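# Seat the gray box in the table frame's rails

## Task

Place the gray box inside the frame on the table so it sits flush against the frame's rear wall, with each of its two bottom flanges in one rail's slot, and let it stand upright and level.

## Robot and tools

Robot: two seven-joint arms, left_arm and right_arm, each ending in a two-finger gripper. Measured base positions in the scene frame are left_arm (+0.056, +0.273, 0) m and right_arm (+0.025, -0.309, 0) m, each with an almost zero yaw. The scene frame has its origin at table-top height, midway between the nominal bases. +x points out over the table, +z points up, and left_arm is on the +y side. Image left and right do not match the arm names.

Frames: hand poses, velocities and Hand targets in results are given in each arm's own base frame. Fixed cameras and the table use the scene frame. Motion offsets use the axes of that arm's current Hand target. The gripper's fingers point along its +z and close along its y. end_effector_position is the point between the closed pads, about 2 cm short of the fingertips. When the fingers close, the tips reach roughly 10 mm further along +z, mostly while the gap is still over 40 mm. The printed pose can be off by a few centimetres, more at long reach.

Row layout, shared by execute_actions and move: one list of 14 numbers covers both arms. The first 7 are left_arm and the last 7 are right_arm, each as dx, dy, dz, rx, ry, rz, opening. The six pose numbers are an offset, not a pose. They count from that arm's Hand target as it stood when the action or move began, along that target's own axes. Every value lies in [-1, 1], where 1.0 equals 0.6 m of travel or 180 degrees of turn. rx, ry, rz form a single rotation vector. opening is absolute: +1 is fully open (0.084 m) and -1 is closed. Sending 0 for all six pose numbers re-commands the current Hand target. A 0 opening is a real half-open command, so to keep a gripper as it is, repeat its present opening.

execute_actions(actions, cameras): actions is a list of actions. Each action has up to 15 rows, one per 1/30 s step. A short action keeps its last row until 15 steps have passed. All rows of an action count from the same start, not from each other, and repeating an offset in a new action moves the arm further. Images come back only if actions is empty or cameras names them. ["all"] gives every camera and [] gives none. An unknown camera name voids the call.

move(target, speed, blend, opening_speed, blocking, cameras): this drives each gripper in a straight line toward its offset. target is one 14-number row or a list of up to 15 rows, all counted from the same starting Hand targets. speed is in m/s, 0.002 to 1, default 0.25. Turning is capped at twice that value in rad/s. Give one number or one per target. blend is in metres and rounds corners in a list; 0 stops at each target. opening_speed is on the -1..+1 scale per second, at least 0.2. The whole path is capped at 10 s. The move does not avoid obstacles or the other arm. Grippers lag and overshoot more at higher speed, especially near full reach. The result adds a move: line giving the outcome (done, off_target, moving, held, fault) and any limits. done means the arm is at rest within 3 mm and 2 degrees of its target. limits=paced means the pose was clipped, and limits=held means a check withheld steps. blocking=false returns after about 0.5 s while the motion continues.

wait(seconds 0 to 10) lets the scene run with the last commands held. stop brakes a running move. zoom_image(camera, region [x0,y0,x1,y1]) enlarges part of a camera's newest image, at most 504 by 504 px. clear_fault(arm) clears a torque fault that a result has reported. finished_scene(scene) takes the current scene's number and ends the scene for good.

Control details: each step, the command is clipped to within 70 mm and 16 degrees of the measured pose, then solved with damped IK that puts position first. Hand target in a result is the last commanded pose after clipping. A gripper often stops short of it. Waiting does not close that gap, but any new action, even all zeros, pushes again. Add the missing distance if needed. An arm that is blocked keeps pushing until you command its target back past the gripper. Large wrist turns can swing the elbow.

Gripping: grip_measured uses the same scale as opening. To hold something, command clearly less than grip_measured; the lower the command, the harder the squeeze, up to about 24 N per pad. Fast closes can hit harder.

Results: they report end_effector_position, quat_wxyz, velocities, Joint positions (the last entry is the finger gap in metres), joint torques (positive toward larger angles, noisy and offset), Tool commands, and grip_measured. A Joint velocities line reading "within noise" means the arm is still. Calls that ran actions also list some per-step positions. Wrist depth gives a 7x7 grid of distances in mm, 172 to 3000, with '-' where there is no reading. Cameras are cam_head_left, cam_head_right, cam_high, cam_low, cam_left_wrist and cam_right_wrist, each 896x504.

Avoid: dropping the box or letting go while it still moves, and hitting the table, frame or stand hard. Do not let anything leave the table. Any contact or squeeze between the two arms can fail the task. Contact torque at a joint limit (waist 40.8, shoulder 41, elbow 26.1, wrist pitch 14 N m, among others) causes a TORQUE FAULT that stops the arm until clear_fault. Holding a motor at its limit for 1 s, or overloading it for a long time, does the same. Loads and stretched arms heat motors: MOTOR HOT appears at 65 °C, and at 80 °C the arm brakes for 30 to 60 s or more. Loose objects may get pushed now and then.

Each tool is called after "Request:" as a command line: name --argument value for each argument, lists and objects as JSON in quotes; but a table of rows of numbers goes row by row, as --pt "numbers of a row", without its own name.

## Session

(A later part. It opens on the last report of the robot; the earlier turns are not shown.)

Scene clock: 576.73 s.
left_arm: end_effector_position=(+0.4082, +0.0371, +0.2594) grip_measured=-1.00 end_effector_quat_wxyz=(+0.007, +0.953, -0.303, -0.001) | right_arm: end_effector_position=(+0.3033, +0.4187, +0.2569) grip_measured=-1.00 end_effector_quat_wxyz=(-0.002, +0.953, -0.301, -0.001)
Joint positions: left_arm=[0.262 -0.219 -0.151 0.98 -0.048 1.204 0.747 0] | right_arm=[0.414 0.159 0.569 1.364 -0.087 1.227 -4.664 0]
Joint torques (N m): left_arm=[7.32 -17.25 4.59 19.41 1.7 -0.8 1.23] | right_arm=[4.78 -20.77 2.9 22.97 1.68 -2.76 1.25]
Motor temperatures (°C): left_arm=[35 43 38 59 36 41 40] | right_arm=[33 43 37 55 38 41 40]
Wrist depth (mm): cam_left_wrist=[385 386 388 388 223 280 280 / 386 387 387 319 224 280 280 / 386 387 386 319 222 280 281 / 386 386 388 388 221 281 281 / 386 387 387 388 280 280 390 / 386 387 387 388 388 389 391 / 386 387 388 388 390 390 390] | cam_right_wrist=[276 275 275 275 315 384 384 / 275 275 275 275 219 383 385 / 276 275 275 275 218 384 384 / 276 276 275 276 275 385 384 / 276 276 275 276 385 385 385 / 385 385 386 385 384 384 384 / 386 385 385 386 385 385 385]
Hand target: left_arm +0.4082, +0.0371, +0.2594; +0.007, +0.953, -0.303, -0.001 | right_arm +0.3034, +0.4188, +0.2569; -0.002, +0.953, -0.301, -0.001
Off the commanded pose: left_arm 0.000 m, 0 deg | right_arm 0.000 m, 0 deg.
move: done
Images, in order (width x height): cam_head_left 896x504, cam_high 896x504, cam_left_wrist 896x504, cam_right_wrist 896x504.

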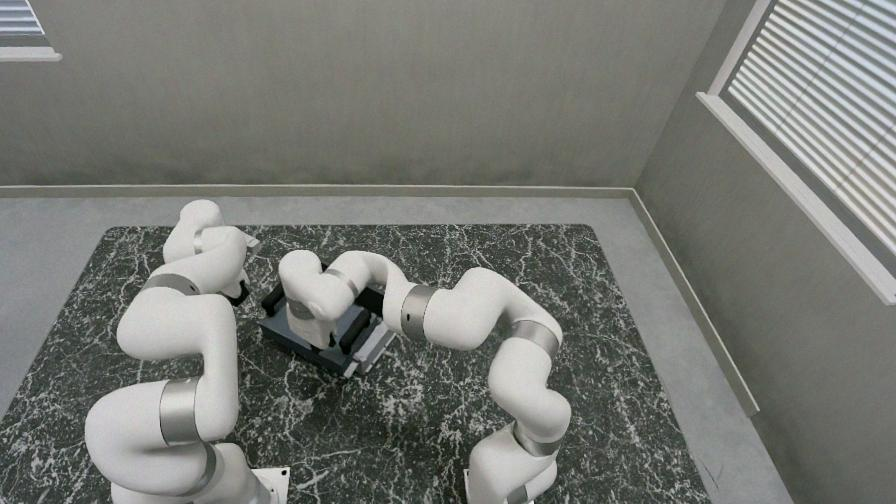

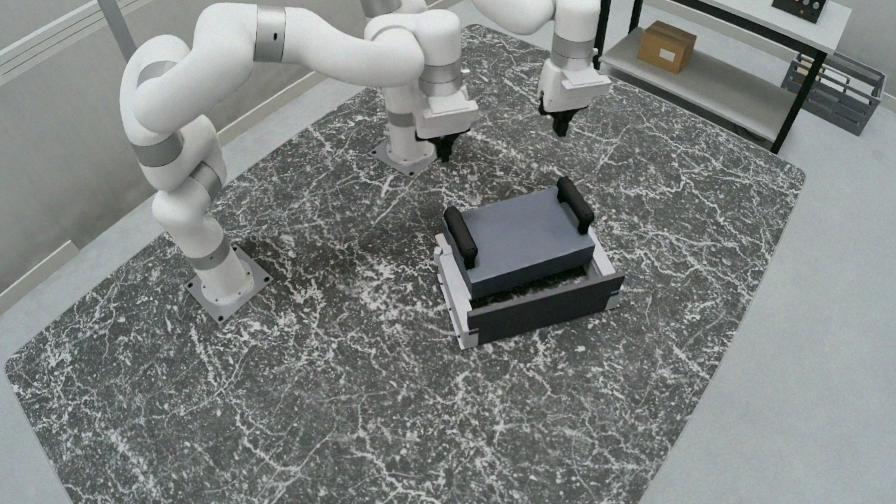

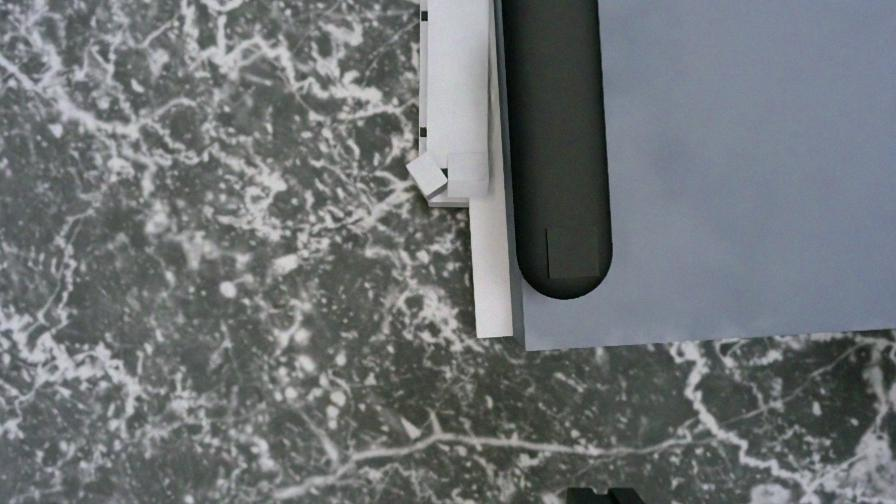

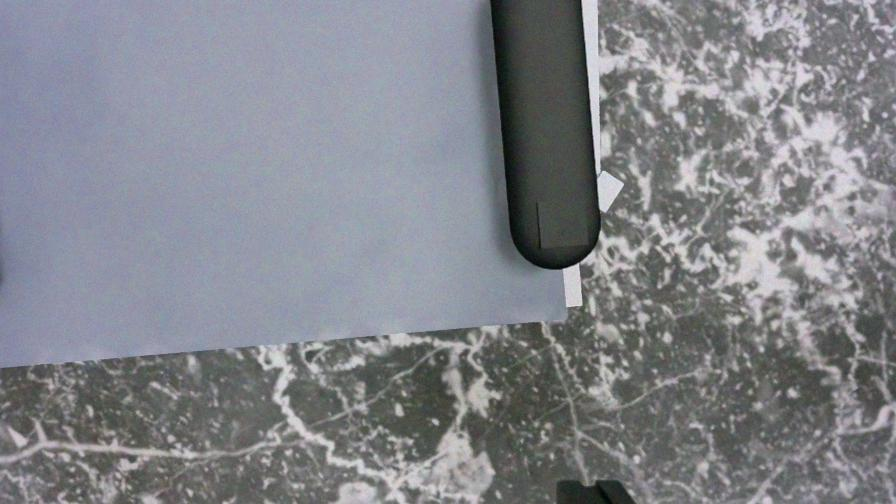

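Request:
move --pt "0 0 0.267 0 0 0 -1 0 0 0.262 0 0 0 -1" --pt "0.06 0 0.267 0 0 0 -1 0.035 0 0.262 0 0 0 -1" --pt "0.125 0 0.267 0 0 0 -1 0.112 0 0.262 0 0 0 -1" --blend '[0.005,0.003,0]' --speed '[0.2,0.04,0.05]' --cameras '["cam_high","cam_left_wrist","cam_right_wrist"]'

Scene clock: 595.43 s.
left_arm: end_effector_position=(+0.4686, -0.0081, +0.0994) grip_measured=-1.00 end_effector_quat_wxyz=(+0.007, +0.953, -0.303, -0.001) | right_arm: end_effector_position=(+0.3582, +0.3810, +0.0995) grip_measured=-1.00 end_effector_quat_wxyz=(-0.002, +0.953, -0.301, -0.001)
Joint positions: left_arm=[0.195 0.177 -0.211 0.932 0.035 0.764 0.576 0] | right_arm=[0.356 0.364 0.491 1.147 -0.224 0.832 -4.7 0]
Joint torques (N m): left_arm=[-7.1 -13.66 -4.96 25.18 1.6 -1.49 -1.09] | right_arm=[-5.54 -24.13 0.09 22.03 1.33 -0.84 -1.43]
Motor temperatures (°C): left_arm=[35 42 38 56 36 40 40] | right_arm=[33 42 37 53 38 39 40]
Wrist depth (mm): cam_left_wrist=[227 - - - - - - / 227 - - - - - - / 228 - - - - - - / 227 - - - - - - / 228 - - - - - - / 228 - - - - - - / 228 228 - - - - -] | cam_right_wrist=[- - - - - - 227 / - - - - - - 227 / - - - - - - 227 / - - - - - - 227 / - - - - - - 227 / - - - - - - 227 / - - - - - - 227]
Hand target: left_arm +0.4686, -0.0081, +0.0995; +0.007, +0.953, -0.303, -0.001 | right_arm +0.3582, +0.3809, +0.0995; -0.002, +0.953, -0.301, -0.001
Off the commanded pose: left_arm 0.000 m, 0 deg | right_arm 0.000 m, 0 deg.
move: done
Images, in order (width x height): cam_high 896x504, cam_left_wrist 896x504, cam_right_wrist 896x504.

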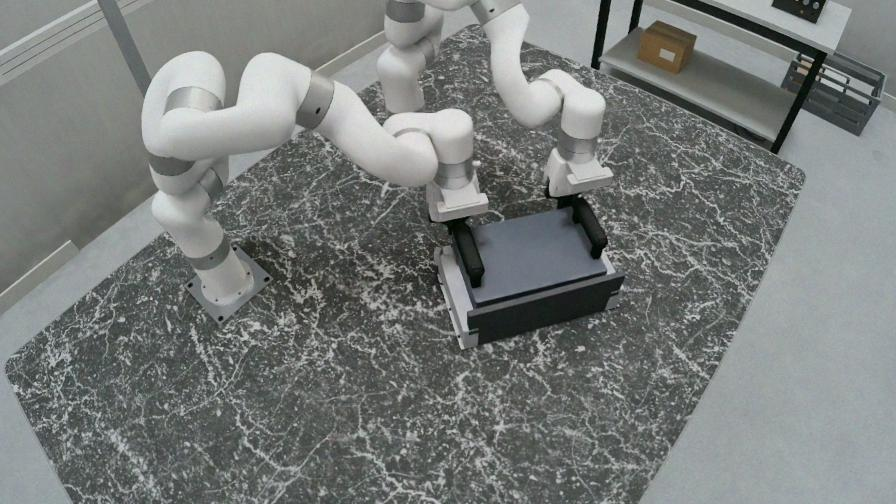

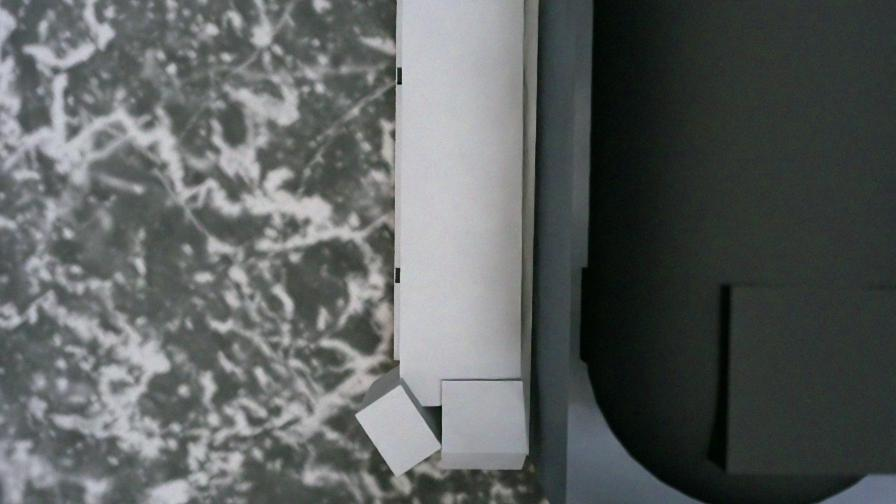

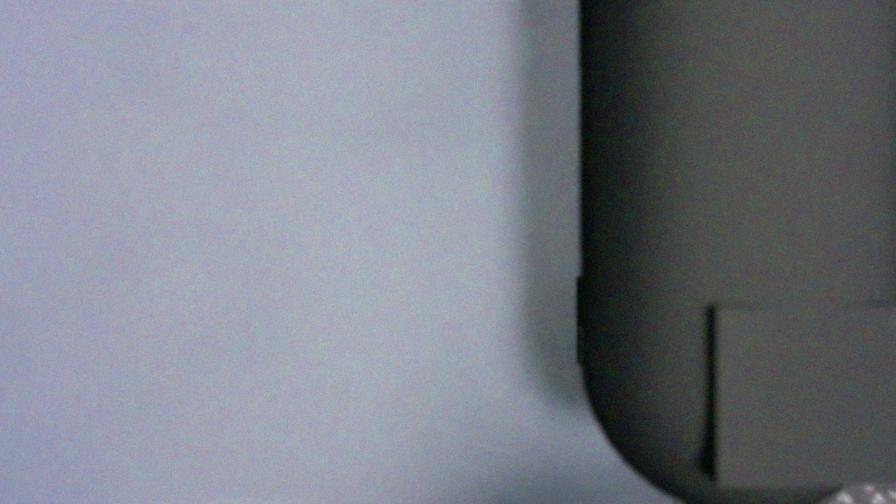

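Request:
move --target '[0.025,0,0,0,0,0,-1,0.024,0,0,0,0,0,-1]' --speed 0.03 --cameras '["cam_high","cam_head_left"]'

Request:
zoom_image --camera "cam_high" --region '[430, 190, 640, 360]'

Scene clock: 606.37 s.
left_arm: end_effector_position=(+0.4807, -0.0167, +0.0994) grip_measured=-1.00 end_effector_quat_wxyz=(+0.007, +0.953, -0.302, -0.001) | right_arm: end_effector_position=(+0.3700, +0.3727, +0.0994) grip_measured=-1.00 end_effector_quat_wxyz=(-0.002, +0.953, -0.301, -0.001)
Joint positions: left_arm=[0.18 0.213 -0.215 0.98 0.046 0.778 0.551 0] | right_arm=[0.338 0.37 0.483 1.157 -0.223 0.835 -4.728 0]
Joint torques (N m): left_arm=[-9.65 -14.85 -7.78 30.74 1.09 -5.2 -1.1] | right_arm=[-6.48 -24.85 -0.34 23.47 1.16 -0.96 -1.62]
Motor temperatures (°C): left_arm=[35 42 38 57 36 39 40] | right_arm=[33 42 37 52 38 38 40]
Wrist depth (mm): cam_left_wrist=[227 - - - - - - / 227 - - - - - - / 227 - - - - - - / 227 - - - - - - / 227 - - - - - - / 227 - - - - - - / 227 227 - - - - -] | cam_right_wrist=[- - - - - - 227 / - - - - - - 227 / - - - - - - 227 / - - - - - - 227 / - - - - - - 227 / - - - - - - 227 / - - - - - - 227]
Hand target: left_arm +0.4809, -0.0168, +0.0995; +0.007, +0.953, -0.303, -0.001 | right_arm +0.3700, +0.3727, +0.0994; -0.002, +0.953, -0.301, -0.001
Off the commanded pose: left_arm 0.000 m, 0 deg | right_arm 0.000 m, 0 deg.
move: done
Images, in order (width x height): cam_head_left 896x504, cam_high 896x504.

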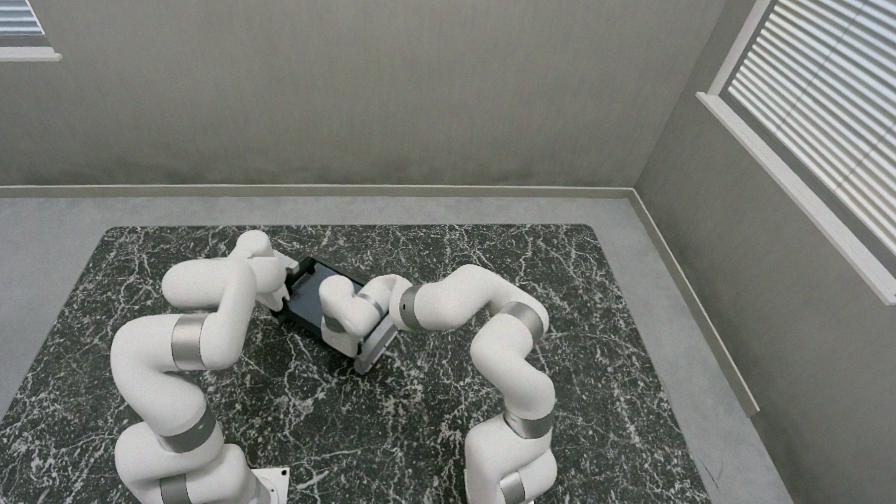

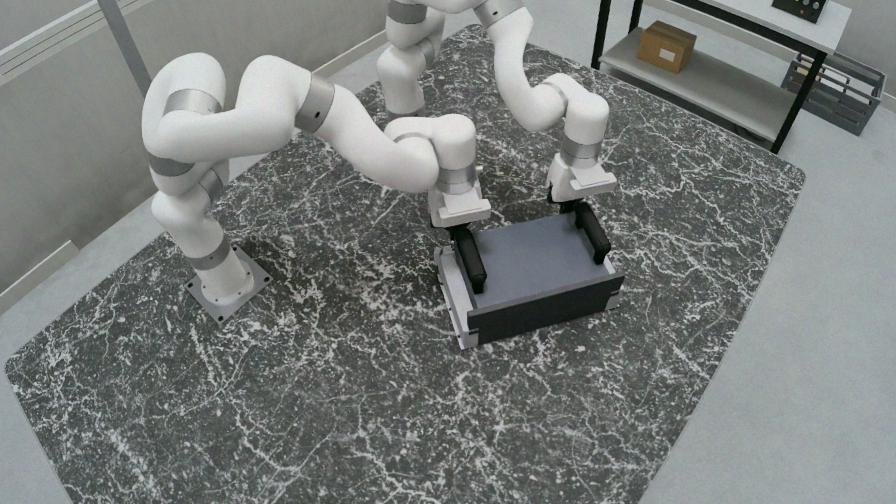

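Scaled by 2.400 from the camera's 896x504 image, which has a finer 1280x720 frame.

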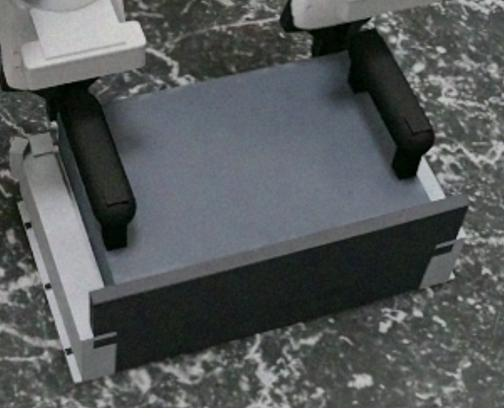

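Request:
move --target '[0.01,0,0,0,0,0,-1,0.01,0,0,0,0,0,-1]' --speed 0.02 --cameras '["cam_high"]'

Request:
zoom_image --camera "cam_high" --region '[430, 190, 640, 360]'

Scene clock: 619.60 s.
left_arm: end_effector_position=(+0.4691, -0.0171, +0.0953) grip_measured=-1.00 end_effector_quat_wxyz=(+0.013, +0.953, -0.302, -0.028) | right_arm: end_effector_position=(+0.3740, +0.3699, +0.0994) grip_measured=-1.00 end_effector_quat_wxyz=(-0.002, +0.954, -0.301, -0.001)
Joint positions: left_arm=[0.177 0.221 -0.216 0.99 0.049 0.835 0.545 0] | right_arm=[0.332 0.373 0.48 1.161 -0.223 0.836 -4.738 0]
Joint torques (N m): left_arm=[-1.28 -19.2 -3.38 23.82 -0.53 -0.66 0.05] | right_arm=[-14.9 -25.2 -9.96 27.15 -2.07 -2.46 -1.45]
Motor temperatures (°C): left_arm=[35 42 38 62 36 42 40] | right_arm=[33 42 37 53 38 37 40]
Wrist depth (mm): cam_left_wrist=[213 - - - - - - / 213 - - - - - - / 214 - - - - - - / 216 - - - - - - / 217 - - - - - - / 218 - - - - - - / 219 221 - - - - -] | cam_right_wrist=[- - - - - - 226 / - - - - - - 227 / - - - - - - 227 / - - - - - - 227 / - - - - - - 227 / - - - - - - 227 / - - - - - - 227]
Hand target: left_arm +0.4691, -0.0171, +0.0953; +0.013, +0.953, -0.302, -0.028 (not the last commanded pose) | right_arm +0.3742, +0.3698, +0.0994; -0.002, +0.953, -0.301, -0.001 (not the last commanded pose)
Tool commands: left_gripper/opening=-1.0 right_gripper/opening=-1.0
Off the commanded pose: left_arm 0.017 m, 3 deg | right_arm 0.001 m, 0 deg.
TORQUE FAULT: the external load on joint 6 (wrist pitch) of the left arm reached its load limit, and that arm stopped. The contact can be on any part of that arm beyond that joint, not only on its tool. A torque fault puts only its own arm into a fault stop. That arm's remaining commands of this call were not run. The hold on joint 6 (wrist pitch) of that arm was moved back by the arm itself, up to 3 degrees, as the stop began. That arm is still stopped at the end of this call. While its stop runs, that arm, its gripper or tool too, takes no new command.
CLEAR FAULT: the left arm stays stopped (state 4) until you call clear_fault(arm="left_arm").
End effector pose when the fault began: left_arm: position (+0.4824, -0.0182, +0.0990), quat_wxyz (+0.007, +0.953, -0.302, -0.002)
Joint positions when the fault began: left_arm=[0.177 0.221 -0.216 0.99 0.049 0.783 0.545 0]
move: fault (left_arm)
Images, in order (width x height): cam_high 896x504.

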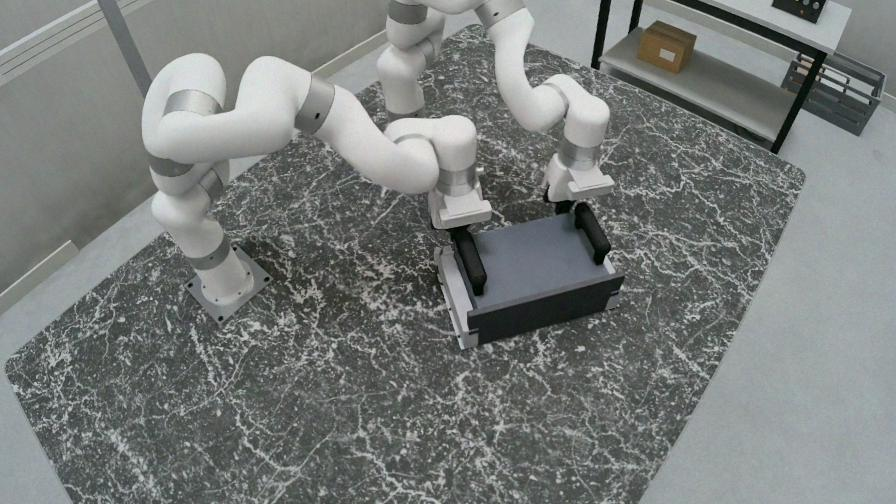

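Scaled by 2.400 from the camera's 896x504 image, which has a finer 1280x720 frame.

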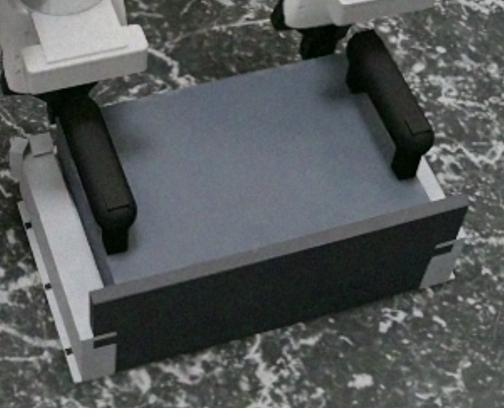

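Request:
clear_fault --arm "left_arm"

Request:
move --pt "-0.05 0 0 0 0 0 -1 -0.05 0 0 0 0 0 -1" --pt "-0.05 0 -0.267 0 0 0 -1 -0.05 0 -0.267 0 0 0 -1" --pt "0.18 0 -0.267 0 0 0 -1 0.18 0 -0.267 0 0 0 -1" --blend '[0.005,0.03,0]' --speed 0.25 --cameras '["cam_high","cam_low","cam_left_wrist","cam_right_wrist"]'

Request:
zoom_image --camera "cam_low" --region '[380, 235, 530, 305]'

Scene clock: 639.67 s.
left_arm: end_effector_position=(+0.4691, -0.0171, +0.0953) grip_measured=-1.00 end_effector_quat_wxyz=(+0.013, +0.953, -0.302, -0.028) | right_arm: end_effector_position=(+0.3742, +0.3698, +0.0994) grip_measured=-1.00 end_effector_quat_wxyz=(-0.002, +0.953, -0.301, -0.001)
Joint positions: left_arm=[0.177 0.221 -0.216 0.99 0.049 0.835 0.545 0] | right_arm=[0.332 0.373 0.48 1.161 -0.223 0.836 -4.738 0]
Joint torques (N m): left_arm=[-1.28 -19.19 -3.44 23.77 -0.43 -0.71 0.07] | right_arm=[-16.5 -33.86 -11.75 27.62 -5.05 -3.96 -1.07]
Motor temperatures (°C): left_arm=[34 43 38 59 36 40 40] | right_arm=[34 43 43 56 39 37 40]
Wrist depth (mm): cam_left_wrist=[213 - - - - - - / 214 - - - - - - / 215 - - - - - - / 216 - - - - - - / 217 - - - - - - / 218 - - - - - - / 219 221 - - - - -] | cam_right_wrist=[- - - - - - 226 / - - - - - - 227 / - - - - - - 227 / - - - - - - 227 / - - - - - - 227 / - - - - - - 227 / - - - - - - 227]
Hand target: left_arm +0.4691, -0.0171, +0.0953; +0.013, +0.953, -0.302, -0.028 (not the last commanded pose) | right_arm +0.3742, +0.3698, +0.0994; -0.002, +0.953, -0.301, -0.001 (not the last commanded pose)
Tool commands: left_gripper/opening=-1.0 right_gripper/opening=-1.0
Off the commanded pose: left_arm 0.017 m, 3 deg | right_arm 0.001 m, 0 deg.
TORQUE FAULT, CONTINUED: the left arm's stop, for the torque fault of joint 6 (wrist pitch) that an earlier result reported, is over. The call counts as one of the actions that you can send in this scene. The hold on joint 6 (wrist pitch) of that arm was moved back by the arm itself, up to 3 degrees, as the stop began. That arm's target is now where it stood when the stop ended, not its last command. That arm's gripper keeps its grip as last carried out, and that arm accepts commands again: back off and push less far.
CLEAR FAULT: your call cleared the left arm's torque fault. If a joint's load stays at its limit, that arm stops again at once.

Scene clock: 641.73 s.
left_arm: end_effector_position=(+0.5670, -0.0780, +0.2503) grip_measured=-1.00 end_effector_quat_wxyz=(+0.013, +0.953, -0.302, -0.028) | right_arm: end_effector_position=(+0.4626, +0.3068, +0.2592) grip_measured=-1.00 end_effector_quat_wxyz=(-0.002, +0.953, -0.301, -0.001)
Joint positions: left_arm=[0.084 0.404 -0.275 1.707 0.09 1.377 0.421 0] | right_arm=[0.21 0.292 0.439 1.547 -0.123 1.281 -5.003 0]
Joint torques (N m): left_arm=[-6.79 -19.3 0.41 26.82 1.74 -0.72 -1.07] | right_arm=[-4.64 -25.32 0.44 24.22 -1.66 -0.63 -1.63]
Motor temperatures (°C): left_arm=[34 43 38 59 36 40 40] | right_arm=[34 43 43 56 39 37 40]
Wrist depth (mm): cam_left_wrist=[361 363 367 368 371 374 376 / 362 365 368 370 374 375 379 / 365 368 370 304 266 268 270 / 367 369 372 305 267 269 271 / 369 372 374 306 209 271 273 / 371 373 376 308 210 272 274 / 372 375 378 309 211 273 275] | cam_right_wrist=[388 387 386 386 386 386 386 / 387 387 386 387 386 387 385 / 388 387 387 387 386 386 387 / 278 278 278 278 317 386 386 / 278 278 278 277 317 386 386 / 278 278 278 278 227 387 387 / 278 278 278 278 226 386 386]
Hand target: left_arm +0.5670, -0.0780, +0.2503; +0.013, +0.953, -0.302, -0.028 | right_arm +0.4626, +0.3068, +0.2592; -0.002, +0.953, -0.301, -0.001
Off the commanded pose: left_arm 0.000 m, 0 deg | right_arm 0.000 m, 0 deg.
move: done
Images, in order (width x height): cam_high 896x504, cam_low 896x504, cam_left_wrist 896x504, cam_right_wrist 896x504.

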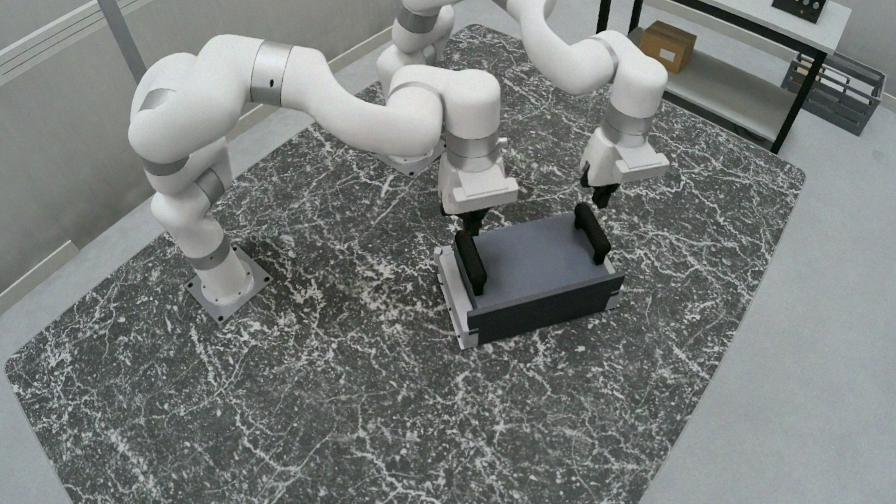

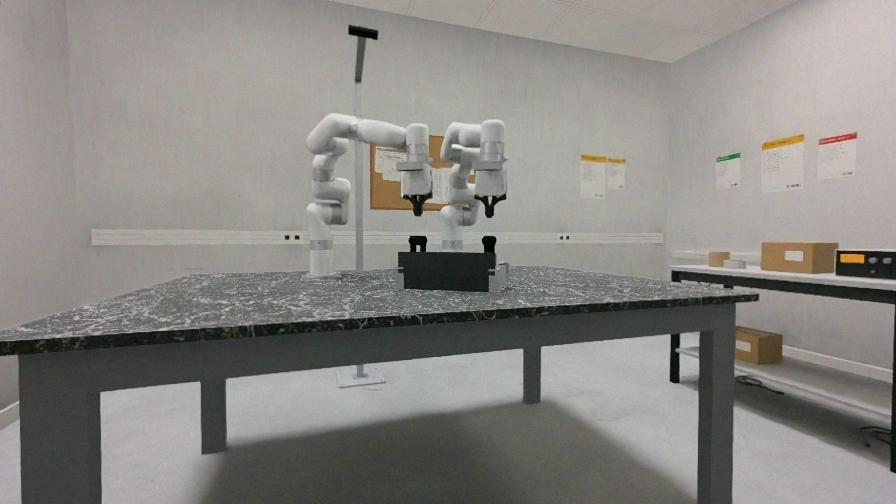

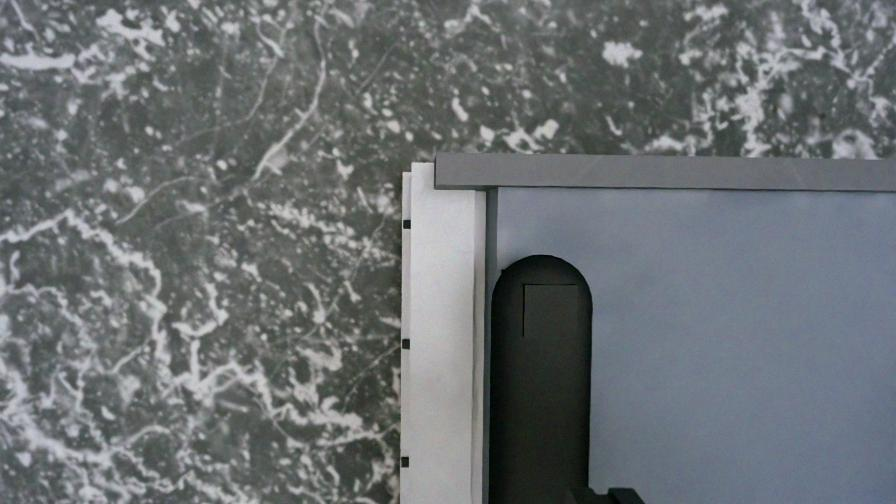

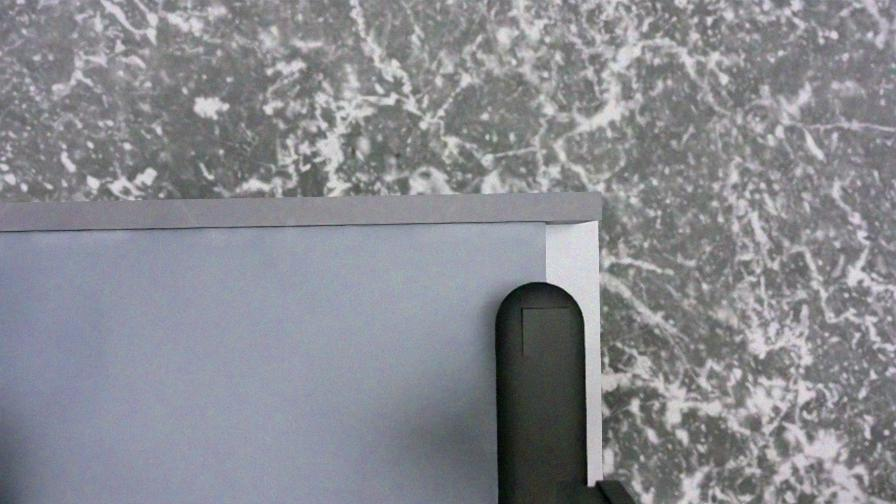

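Scaled by 3.360 from the camera's 896x504 image, which has a finer 1280x720 frame.

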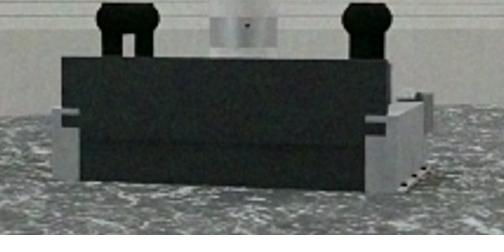

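Request:
finished_scene --scene 1

The scene is finished: the task was done.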